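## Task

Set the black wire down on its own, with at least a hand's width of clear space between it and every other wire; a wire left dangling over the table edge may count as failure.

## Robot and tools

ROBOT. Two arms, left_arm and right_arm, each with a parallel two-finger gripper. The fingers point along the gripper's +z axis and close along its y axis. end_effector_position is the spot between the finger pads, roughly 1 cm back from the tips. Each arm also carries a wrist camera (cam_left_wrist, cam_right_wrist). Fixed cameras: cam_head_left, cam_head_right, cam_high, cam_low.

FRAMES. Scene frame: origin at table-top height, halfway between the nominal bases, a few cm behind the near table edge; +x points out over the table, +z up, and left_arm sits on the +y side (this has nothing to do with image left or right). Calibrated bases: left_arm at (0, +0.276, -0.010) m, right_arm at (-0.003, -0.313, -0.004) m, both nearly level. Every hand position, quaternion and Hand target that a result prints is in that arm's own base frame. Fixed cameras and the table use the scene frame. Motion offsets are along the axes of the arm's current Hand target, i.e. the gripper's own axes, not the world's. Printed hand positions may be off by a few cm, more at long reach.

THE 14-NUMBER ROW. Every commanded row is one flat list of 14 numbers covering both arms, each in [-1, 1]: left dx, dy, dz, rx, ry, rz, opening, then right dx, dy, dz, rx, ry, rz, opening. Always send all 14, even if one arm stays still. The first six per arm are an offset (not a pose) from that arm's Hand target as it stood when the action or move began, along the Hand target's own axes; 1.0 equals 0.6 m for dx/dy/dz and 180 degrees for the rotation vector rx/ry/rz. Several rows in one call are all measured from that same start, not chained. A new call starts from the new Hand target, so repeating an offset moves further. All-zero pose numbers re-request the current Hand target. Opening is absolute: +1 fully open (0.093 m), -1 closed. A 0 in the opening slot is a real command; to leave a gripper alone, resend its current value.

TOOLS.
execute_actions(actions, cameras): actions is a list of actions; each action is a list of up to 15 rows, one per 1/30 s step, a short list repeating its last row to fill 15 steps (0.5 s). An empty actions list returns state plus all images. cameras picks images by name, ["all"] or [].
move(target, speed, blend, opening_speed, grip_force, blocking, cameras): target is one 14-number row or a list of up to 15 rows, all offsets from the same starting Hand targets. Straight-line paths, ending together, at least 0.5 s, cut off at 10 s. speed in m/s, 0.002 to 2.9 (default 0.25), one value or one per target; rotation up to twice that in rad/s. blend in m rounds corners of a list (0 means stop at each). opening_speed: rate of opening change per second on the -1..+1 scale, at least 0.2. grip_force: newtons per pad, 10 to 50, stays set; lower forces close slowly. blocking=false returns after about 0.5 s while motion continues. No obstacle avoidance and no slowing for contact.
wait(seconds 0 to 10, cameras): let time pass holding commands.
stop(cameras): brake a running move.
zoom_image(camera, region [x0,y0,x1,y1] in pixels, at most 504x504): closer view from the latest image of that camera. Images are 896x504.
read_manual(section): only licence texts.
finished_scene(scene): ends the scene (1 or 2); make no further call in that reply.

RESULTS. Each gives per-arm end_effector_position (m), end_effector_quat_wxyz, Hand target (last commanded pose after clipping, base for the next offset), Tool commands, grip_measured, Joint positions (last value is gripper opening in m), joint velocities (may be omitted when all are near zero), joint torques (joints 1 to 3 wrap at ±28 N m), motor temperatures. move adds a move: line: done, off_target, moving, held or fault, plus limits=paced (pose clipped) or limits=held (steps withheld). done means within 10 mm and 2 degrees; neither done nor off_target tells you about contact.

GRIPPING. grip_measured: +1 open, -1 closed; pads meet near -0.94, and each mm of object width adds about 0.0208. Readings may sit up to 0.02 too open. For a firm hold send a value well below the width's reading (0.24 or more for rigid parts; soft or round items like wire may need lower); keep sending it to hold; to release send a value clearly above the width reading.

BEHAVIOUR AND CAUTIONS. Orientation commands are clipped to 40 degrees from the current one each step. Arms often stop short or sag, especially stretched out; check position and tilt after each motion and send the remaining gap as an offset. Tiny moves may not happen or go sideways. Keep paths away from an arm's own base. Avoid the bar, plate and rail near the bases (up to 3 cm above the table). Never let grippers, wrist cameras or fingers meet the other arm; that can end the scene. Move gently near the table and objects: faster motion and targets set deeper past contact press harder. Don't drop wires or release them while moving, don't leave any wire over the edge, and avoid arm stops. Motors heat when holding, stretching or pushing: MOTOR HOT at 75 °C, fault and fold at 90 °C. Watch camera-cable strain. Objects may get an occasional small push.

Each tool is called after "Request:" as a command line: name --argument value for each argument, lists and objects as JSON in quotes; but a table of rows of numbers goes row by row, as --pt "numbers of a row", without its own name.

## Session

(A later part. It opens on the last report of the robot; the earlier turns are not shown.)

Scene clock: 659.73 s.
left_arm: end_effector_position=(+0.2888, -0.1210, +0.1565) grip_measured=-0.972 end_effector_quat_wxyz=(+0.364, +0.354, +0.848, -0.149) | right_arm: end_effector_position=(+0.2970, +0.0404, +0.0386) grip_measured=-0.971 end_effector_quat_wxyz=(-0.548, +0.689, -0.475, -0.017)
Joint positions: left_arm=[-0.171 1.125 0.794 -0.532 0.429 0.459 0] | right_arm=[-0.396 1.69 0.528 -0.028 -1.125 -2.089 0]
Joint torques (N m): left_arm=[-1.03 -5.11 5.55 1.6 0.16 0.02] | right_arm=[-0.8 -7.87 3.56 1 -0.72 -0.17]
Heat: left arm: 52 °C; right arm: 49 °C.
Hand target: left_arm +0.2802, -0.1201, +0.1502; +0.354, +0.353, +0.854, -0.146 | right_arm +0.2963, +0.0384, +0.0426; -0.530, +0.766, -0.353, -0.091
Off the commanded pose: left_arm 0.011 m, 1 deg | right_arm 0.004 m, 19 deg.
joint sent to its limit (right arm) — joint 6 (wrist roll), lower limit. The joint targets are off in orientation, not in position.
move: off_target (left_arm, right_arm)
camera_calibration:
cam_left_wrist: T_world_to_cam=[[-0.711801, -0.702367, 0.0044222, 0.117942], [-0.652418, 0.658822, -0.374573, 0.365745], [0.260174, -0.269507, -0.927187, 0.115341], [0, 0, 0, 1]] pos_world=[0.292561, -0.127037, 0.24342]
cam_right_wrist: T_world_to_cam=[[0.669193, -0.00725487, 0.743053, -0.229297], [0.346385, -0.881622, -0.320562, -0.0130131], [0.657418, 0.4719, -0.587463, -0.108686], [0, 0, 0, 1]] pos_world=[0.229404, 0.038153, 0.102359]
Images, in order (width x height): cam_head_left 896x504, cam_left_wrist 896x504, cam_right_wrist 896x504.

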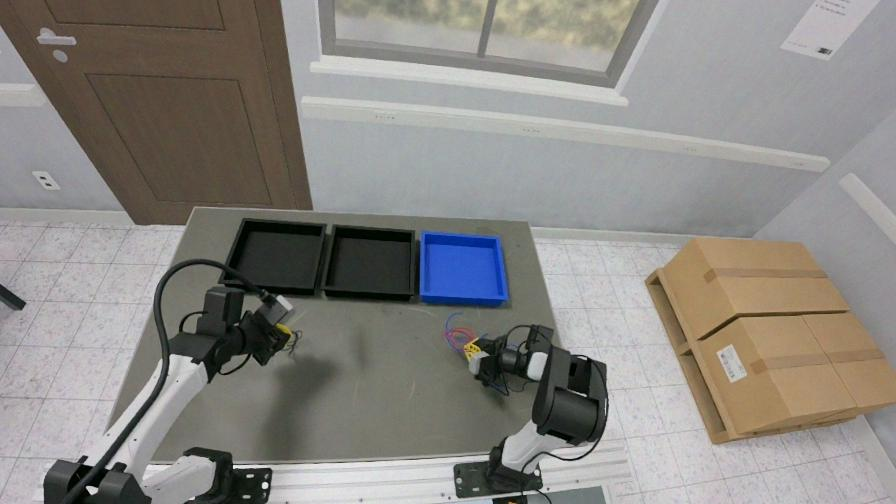

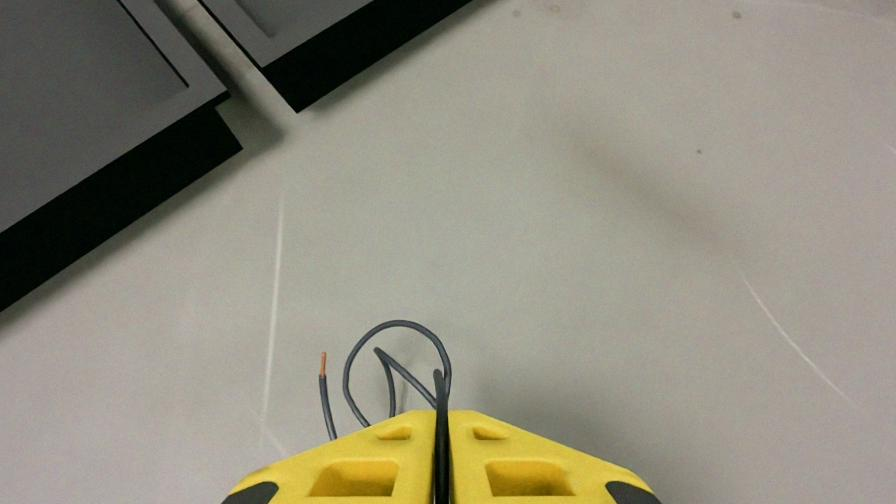

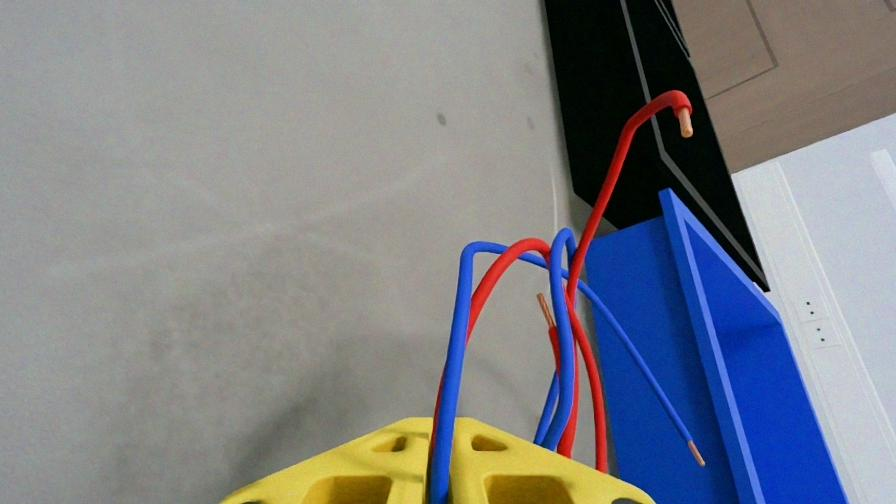

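Request:
execute_actions --actions '[]' --cameras '["cam_head_left", "cam_high"]'

Scene clock: 673.87 s.
left_arm: end_effector_position=(+0.2888, -0.1209, +0.1565) grip_measured=-0.972 end_effector_quat_wxyz=(+0.364, +0.354, +0.848, -0.149) | right_arm: end_effector_position=(+0.2970, +0.0404, +0.0387) grip_measured=-0.971 end_effector_quat_wxyz=(-0.548, +0.689, -0.475, -0.017)
Joint positions: left_arm=[-0.171 1.125 0.794 -0.532 0.429 0.459 0] | right_arm=[-0.396 1.69 0.528 -0.027 -1.125 -2.089 0]
Joint velocities: within noise
Joint torques (N m): left_arm=[-1.01 -5.11 5.53 1.61 0.16 0] | right_arm=[-0.84 -7.92 3.66 1 -0.71 -0.12]
Motor temperatures (°C): left_arm=[27 50 45 52 31 30 29] | right_arm=[26 42 47 35 27 30 28]
Heat: left arm: 52 °C; right arm: 47 °C.
Hand target: left_arm +0.2802, -0.1201, +0.1502; +0.354, +0.353, +0.853, -0.146 | right_arm +0.2963, +0.0384, +0.0426; -0.530, +0.766, -0.353, -0.091
Tool commands: left_gripper/opening=-1.0 right_gripper/opening=-1.0
Off the commanded pose: left_arm 0.011 m, 1 deg | right_arm 0.004 m, 19 deg.
Images, in order (width x height): cam_head_left 896x504, cam_high 896x504.

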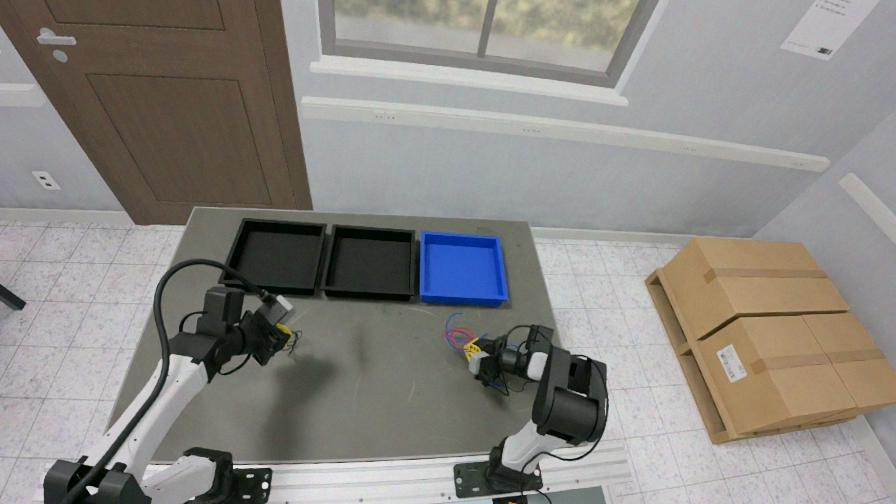

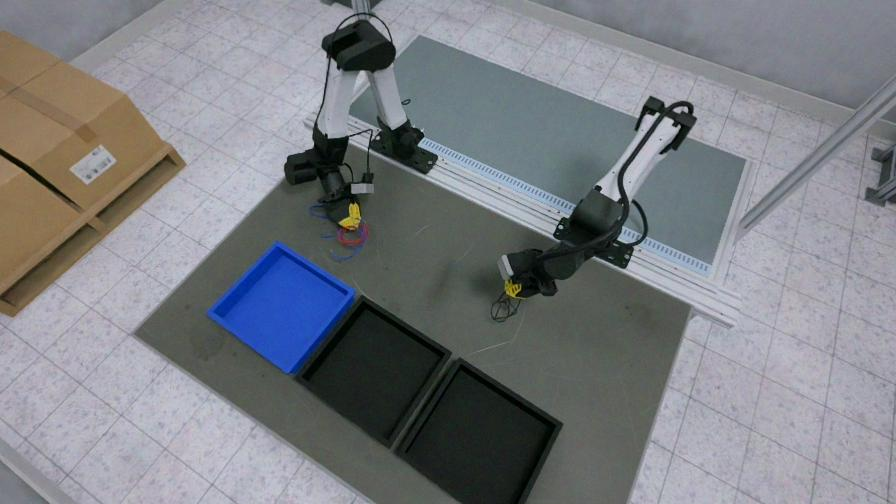

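Request:
move --target '[0.127,0,0.127,0,0,0,-1,0,0,0,0,0,0,-0.4]' --speed 0.1 --opening_speed 0.5 --cameras '["cam_head_left", "cam_left_wrist", "cam_right_wrist", "cam_low"]'

Scene clock: 682.50 s.
left_arm: end_effector_position=(+0.2867, -0.1206, +0.0529) grip_measured=-0.972 end_effector_quat_wxyz=(+0.367, +0.354, +0.847, -0.148) | right_arm: end_effector_position=(+0.2971, +0.0404, +0.0387) grip_measured=-0.402 end_effector_quat_wxyz=(-0.548, +0.689, -0.474, -0.017)
Joint positions: left_arm=[-0.171 1.287 0.447 -0.017 0.429 0.459 0] | right_arm=[-0.396 1.69 0.528 -0.027 -1.125 -2.089 0.026]
Joint torques (N m): left_arm=[-0.99 -3.11 4.63 1.87 0.15 0.01] | right_arm=[-0.77 -7.88 3.6 1.01 -0.69 -0.13]
Heat: left arm: 52 °C; right arm: 46 °C.
Hand target: left_arm +0.2802, -0.1201, +0.0423; +0.354, +0.353, +0.854, -0.146 | right_arm +0.2966, +0.0391, +0.0425; -0.552, +0.690, -0.468, -0.006 (not the last commanded pose)
Off the commanded pose: left_arm 0.012 m, 2 deg | right_arm 0.004 m, 19 deg.
joint sent to its limit (right arm) — joint 6 (wrist roll), lower limit.
move: off_target (left_arm, right_arm)
camera_calibration:
cam_left_wrist: T_world_to_cam=[[-0.71142, -0.702766, 0.00134067, 0.117191], [-0.650855, 0.658147, -0.378458, 0.324946], [0.265086, -0.270115, -0.925617, 0.0183723], [0, 0, 0, 1]] pos_world=[0.289995, -0.126542, 0.139827]
cam_right_wrist: T_world_to_cam=[[0.668655, -0.00704457, 0.743539, -0.229299], [0.346664, -0.881679, -0.320103, -0.0131558], [0.657818, 0.471797, -0.587097, -0.108877], [0, 0, 0, 1]] pos_world=[0.229503, 0.0381532, 0.10236]
Images, in order (width x height): cam_head_left 896x504, cam_low 896x504, cam_left_wrist 896x504, cam_right_wrist 896x504.

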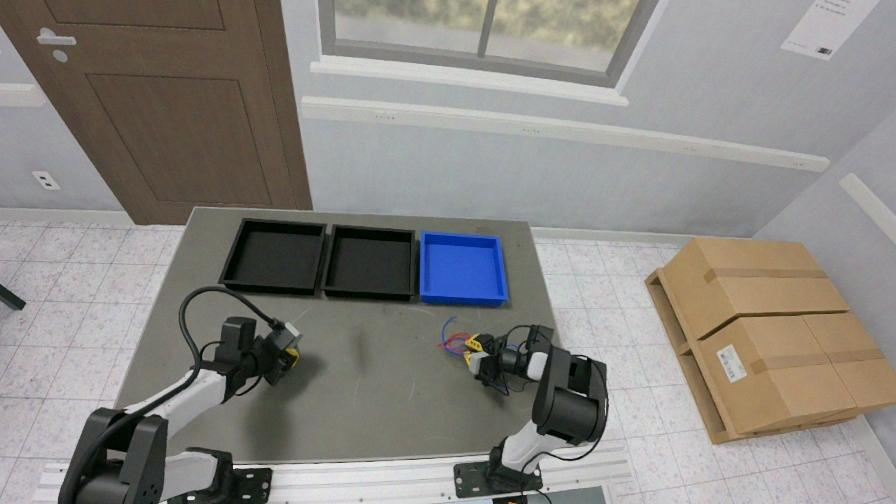

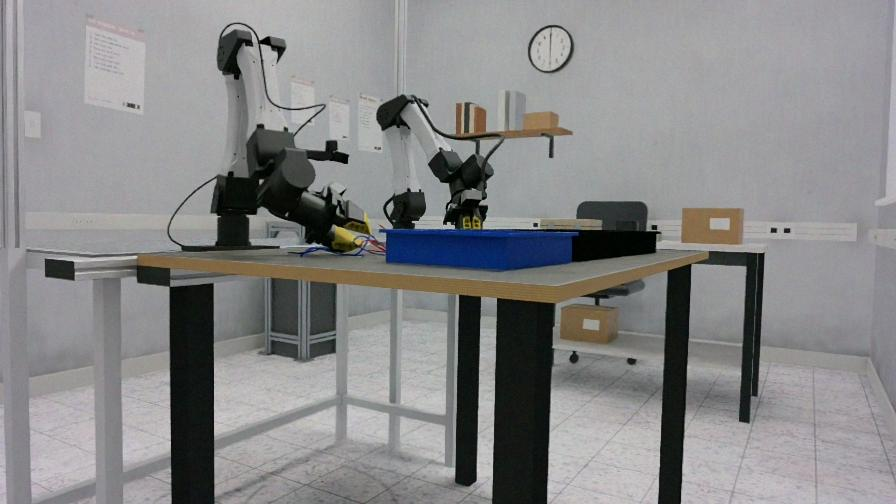

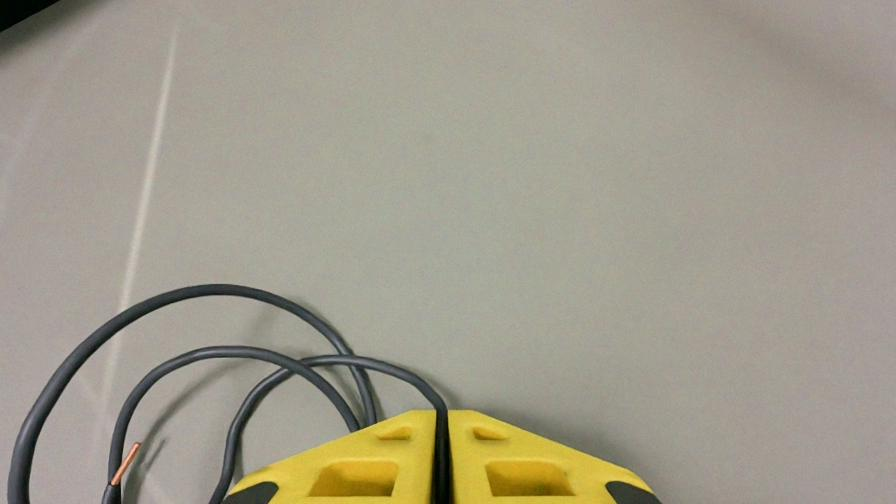

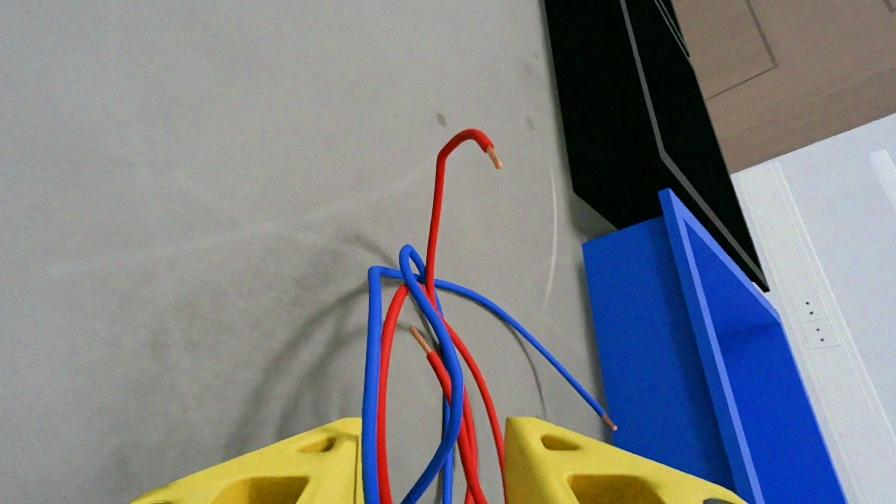

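Request:
move --pt "0.0141 0 0.0141 0 0 0 -1 0 0 -0.07 0 0 0 -0.4" --pt "0.0141 0 0.0141 0 0 0 -0.5 0 0 -0.14 0 0 0 -0.4" --speed 0.08 --opening_speed 0.4 --cameras '["cam_head_left", "cam_left_wrist", "cam_right_wrist", "cam_low"]'

Scene clock: 694.87 s.
left_arm: end_effector_position=(+0.2891, -0.1210, +0.0436) grip_measured=-0.502 end_effector_quat_wxyz=(+0.372, +0.355, +0.845, -0.147) | right_arm: end_effector_position=(+0.2580, -0.0270, +0.0753) grip_measured=-0.402 end_effector_quat_wxyz=(+0.558, -0.599, +0.568, -0.089)
Joint positions: left_arm=[-0.171 1.329 0.419 0.065 0.429 0.459 0.021] | right_arm=[-0.743 1.35 0.385 -0.186 -1.164 -2.089 0.026]
Joint torques (N m): left_arm=[-0.99 -3.02 4.27 1.8 0.15 0] | right_arm=[-0.55 -5.18 4.53 0.79 -0.67 -0.13]
Heat: left arm: 53 °C; right arm: 46 °C.
Hand target: left_arm +0.2802, -0.1201, +0.0304; +0.354, +0.353, +0.853, -0.146 | right_arm +0.2539, -0.0253, +0.0754; +0.552, -0.690, +0.468, +0.006
Off the commanded pose: left_arm 0.016 m, 2 deg | right_arm 0.004 m, 19 deg.
joint sent to its limit (right arm) — joint 6 (wrist roll), lower limit. The joint targets are off in orientation, not in position.
move: off_target (left_arm, right_arm); target 2's new opening was sent with left_arm's hand 0.016 m and 2 deg from that target
camera_calibration:
cam_left_wrist: T_world_to_cam=[[-0.711402, -0.702759, -0.00601126, 0.118918], [-0.646062, 0.657326, -0.387977, 0.322279], [0.276606, -0.272124, -0.921649, 0.00520356], [0, 0, 0, 1]] pos_world=[0.291371, -0.126855, 0.130547]
cam_right_wrist: T_world_to_cam=[[0.590894, -0.225688, 0.774538, -0.219069], [0.0571959, -0.945938, -0.319266, 0.0255478], [0.804719, 0.232953, -0.54604, -0.0772013], [0, 0, 0, 1]] pos_world=[0.190111, -0.00729036, 0.135679]
Images, in order (width x height): cam_head_left 896x504, cam_low 896x504, cam_left_wrist 896x504, cam_right_wrist 896x504.

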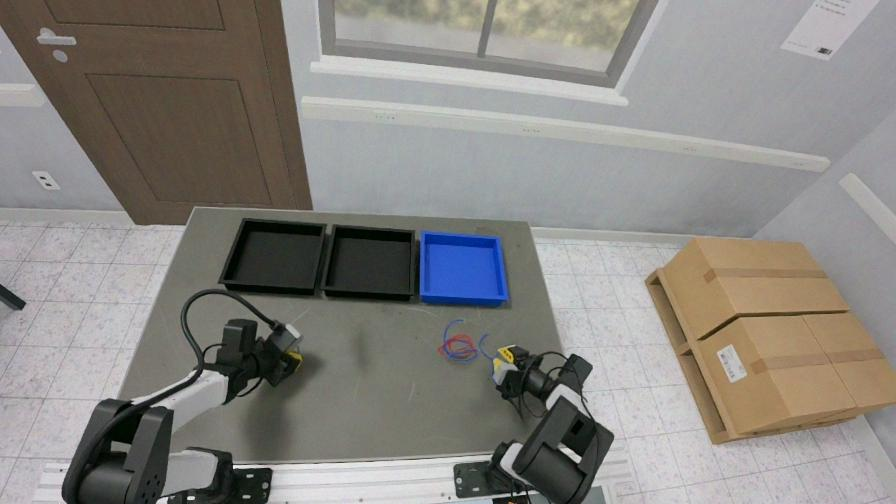

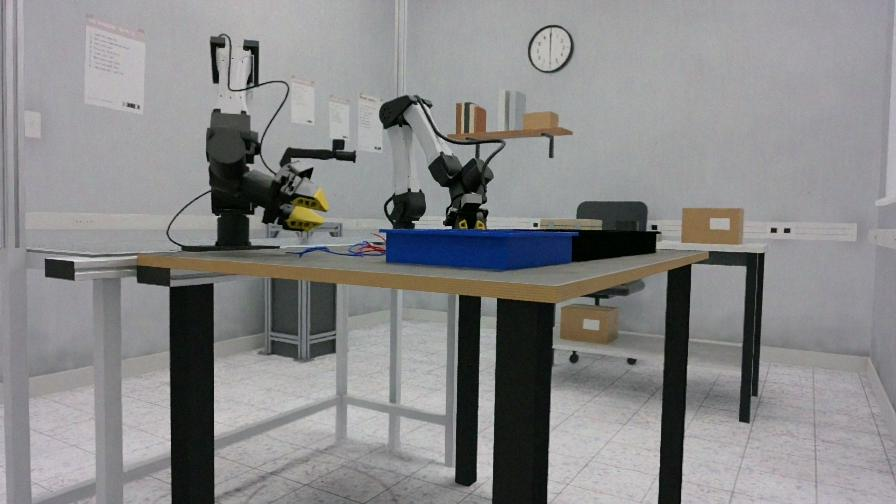

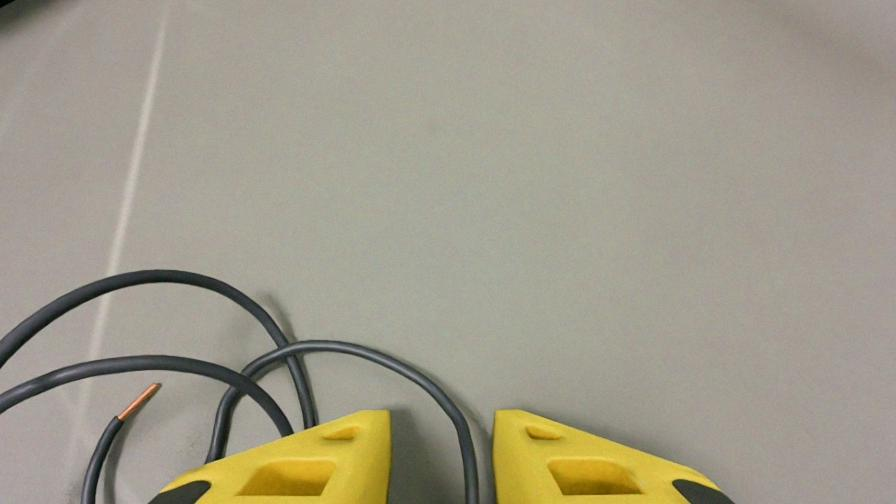

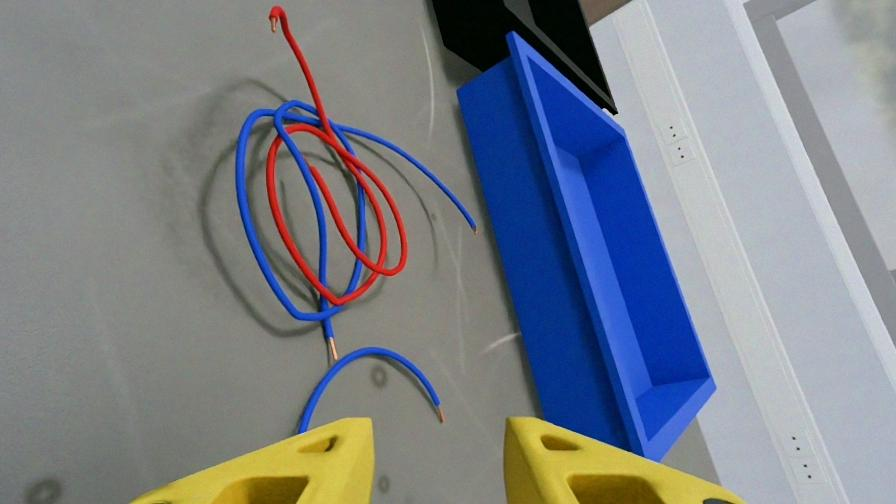

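Request:
move --target '[0,0,-0.12,0,0,0,-0.5,-0.0875,-0.126,-0.065,0,0,0,-0.4]' --speed 0.08 --cameras '["cam_head_left", "cam_left_wrist", "cam_right_wrist", "cam_low"]'

Scene clock: 703.23 s.
left_arm: end_effector_position=(+0.2378, -0.0846, +0.0663) grip_measured=-0.502 end_effector_quat_wxyz=(+0.338, +0.350, +0.861, -0.148) | right_arm: end_effector_position=(+0.2526, -0.0220, +0.1661) grip_measured=-0.402 end_effector_quat_wxyz=(+0.558, -0.594, +0.575, -0.076)
Joint positions: left_arm=[-0.011 1.009 0.419 -0.395 0.508 0.605 0.021] | right_arm=[-0.743 1.103 0.651 -0.73 -1.164 -2.089 0.026]
Joint torques (N m): left_arm=[0.88 -3.14 9.4 1.4 0.54 0.14] | right_arm=[-0.31 -3.55 8.84 0.74 -0.6 -0.15]
Heat: left arm: 53 °C; right arm: 46 °C.
Hand target: left_arm +0.2442, -0.0841, +0.0814; +0.354, +0.354, +0.853, -0.146 | right_arm +0.2539, -0.0252, +0.1754; +0.552, -0.690, +0.468, +0.006
Off the commanded pose: left_arm 0.016 m, 2 deg | right_arm 0.010 m, 19 deg.
joint sent to its limit (right arm) — joint 6 (wrist roll), lower limit. The joint targets are off in orientation, not in position.
move: off_target (left_arm, right_arm)
camera_calibration:
cam_left_wrist: T_world_to_cam=[[-0.704879, -0.708739, 0.0288962, 0.10381], [-0.677284, 0.660372, -0.324338, 0.277461], [0.210789, -0.24819, -0.9455, 0.069512], [0, 0, 0, 1]] pos_world=[0.246441, -0.0924011, 0.152715]
cam_right_wrist: T_world_to_cam=[[0.60789, -0.241296, 0.756469, -0.28674], [0.0498181, -0.93924, -0.339628, 0.0648912], [0.792457, 0.244143, -0.558934, -0.0189933], [0, 0, 0, 1]] pos_world=[0.186125, -0.00360373, 0.228333]
Images, in order (width x height): cam_head_left 896x504, cam_low 896x504, cam_left_wrist 896x504, cam_right_wrist 896x504.

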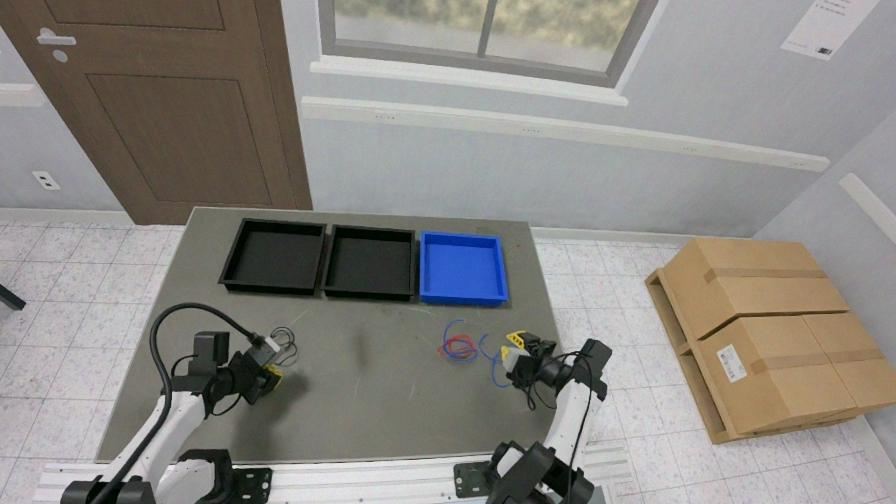

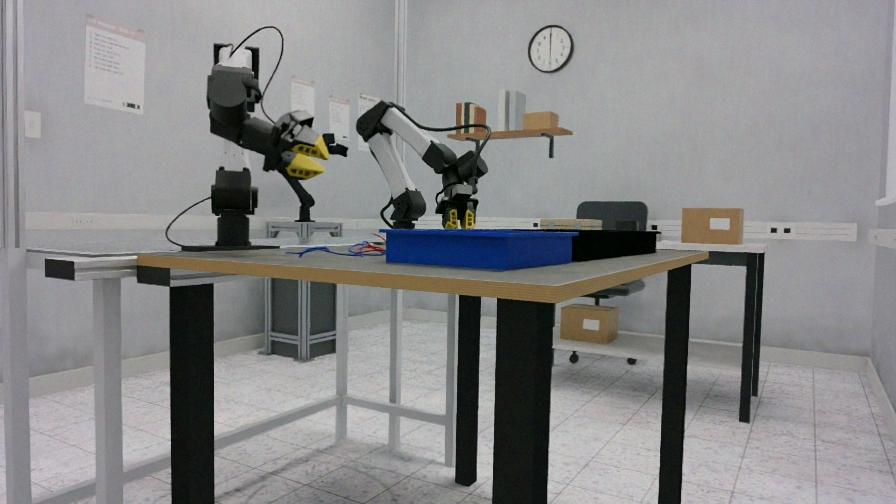

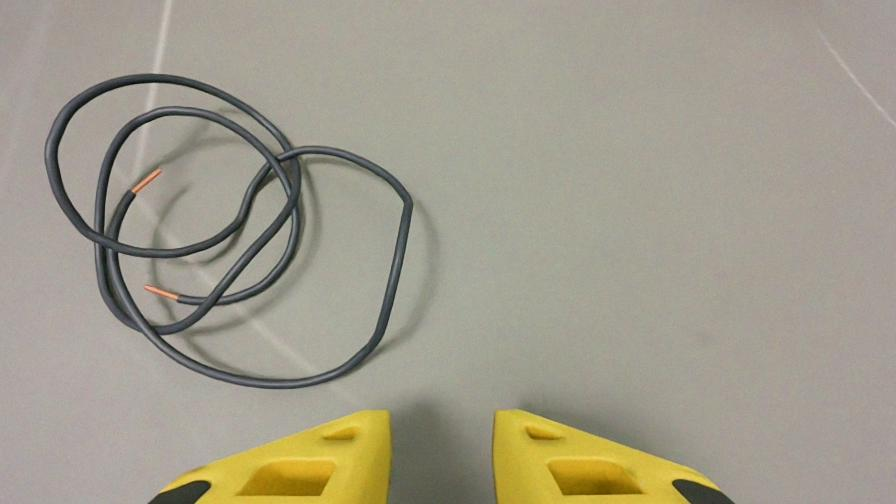

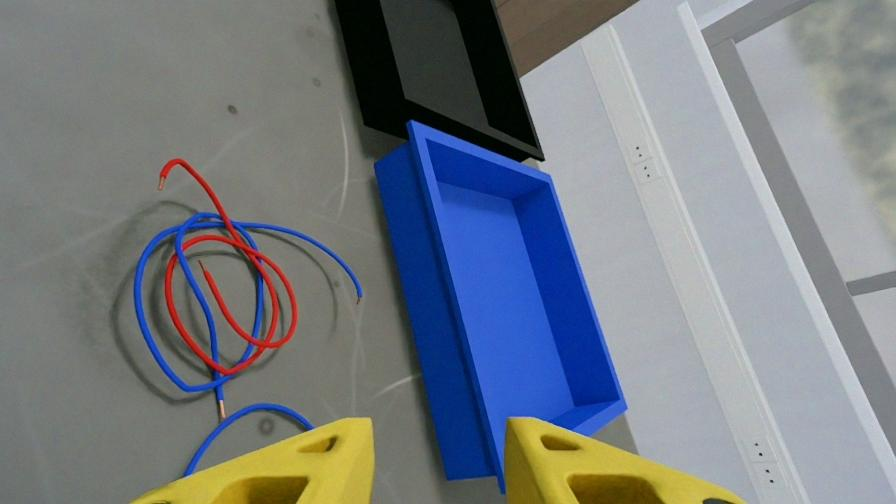

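Request:
execute_actions --actions '[]' --cameras '["cam_high", "cam_head_right"]'

Request:
zoom_image --camera "cam_high" --region '[260, 140, 420, 280]'

Request:
zoom_image --camera "cam_head_right" --region '[400, 280, 620, 440]'

Scene clock: 707.33 s.
left_arm: end_effector_position=(+0.2378, -0.0846, +0.0663) grip_measured=-0.502 end_effector_quat_wxyz=(+0.338, +0.350, +0.861, -0.148) | right_arm: end_effector_position=(+0.2526, -0.0220, +0.1661) grip_measured=-0.402 end_effector_quat_wxyz=(+0.558, -0.594, +0.575, -0.076)
Joint positions: left_arm=[-0.011 1.009 0.419 -0.395 0.508 0.605 0.021] | right_arm=[-0.743 1.103 0.651 -0.731 -1.164 -2.089 0.026]
Joint velocities: within noise
Joint torques (N m): left_arm=[0.9 -3.12 9.4 1.39 0.53 0.14] | right_arm=[-0.32 -3.55 8.9 0.74 -0.61 -0.14]
Motor temperatures (°C): left_arm=[27 46 44 52 31 30 29] | right_arm=[26 40 47 34 27 30 27]
Heat: left arm: 52 °C; right arm: 47 °C.
Hand target: left_arm +0.2442, -0.0841, +0.0814; +0.354, +0.353, +0.853, -0.146 | right_arm +0.2540, -0.0252, +0.1754; +0.552, -0.690, +0.468, +0.006
Tool commands: left_gripper/opening=-0.5 right_gripper/opening=-0.4
Off the commanded pose: left_arm 0.016 m, 2 deg | right_arm 0.010 m, 19 deg.
Images, in order (width x height): cam_head_right 896x504, cam_high 896x504.

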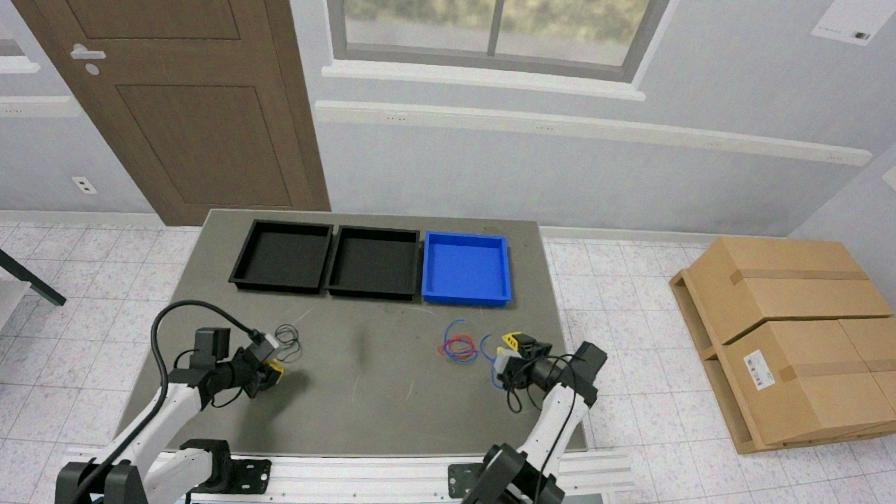

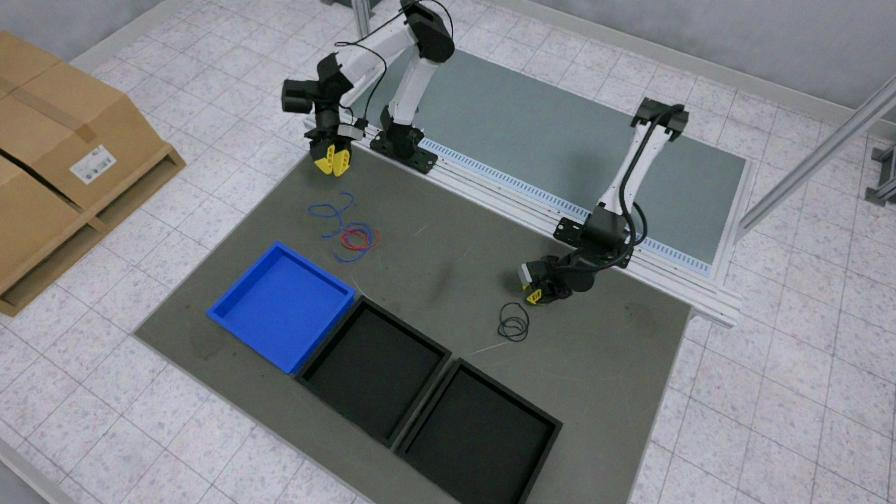

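Scaled by 3.150.

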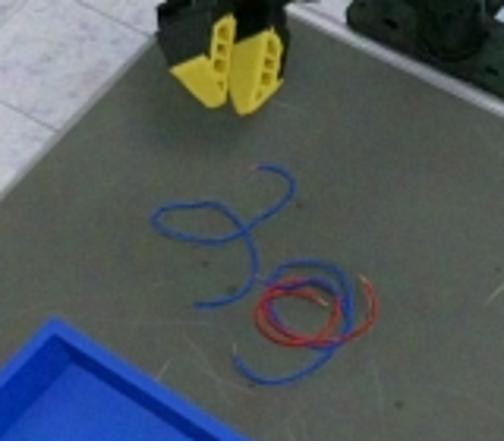

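Scaled by 2.291.

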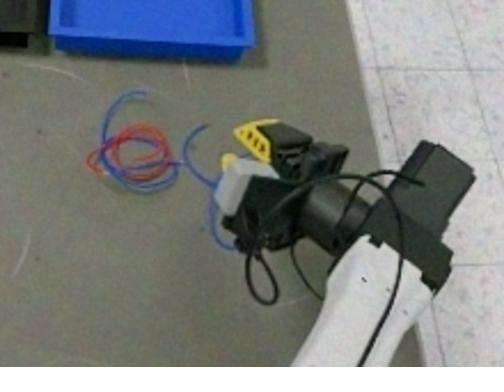

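All wires are fully on the table, and the black one lies by itself, far from the others. Both grippers are clear.

Request:
finished_scene --scene 2

The scene is finished: the task was done.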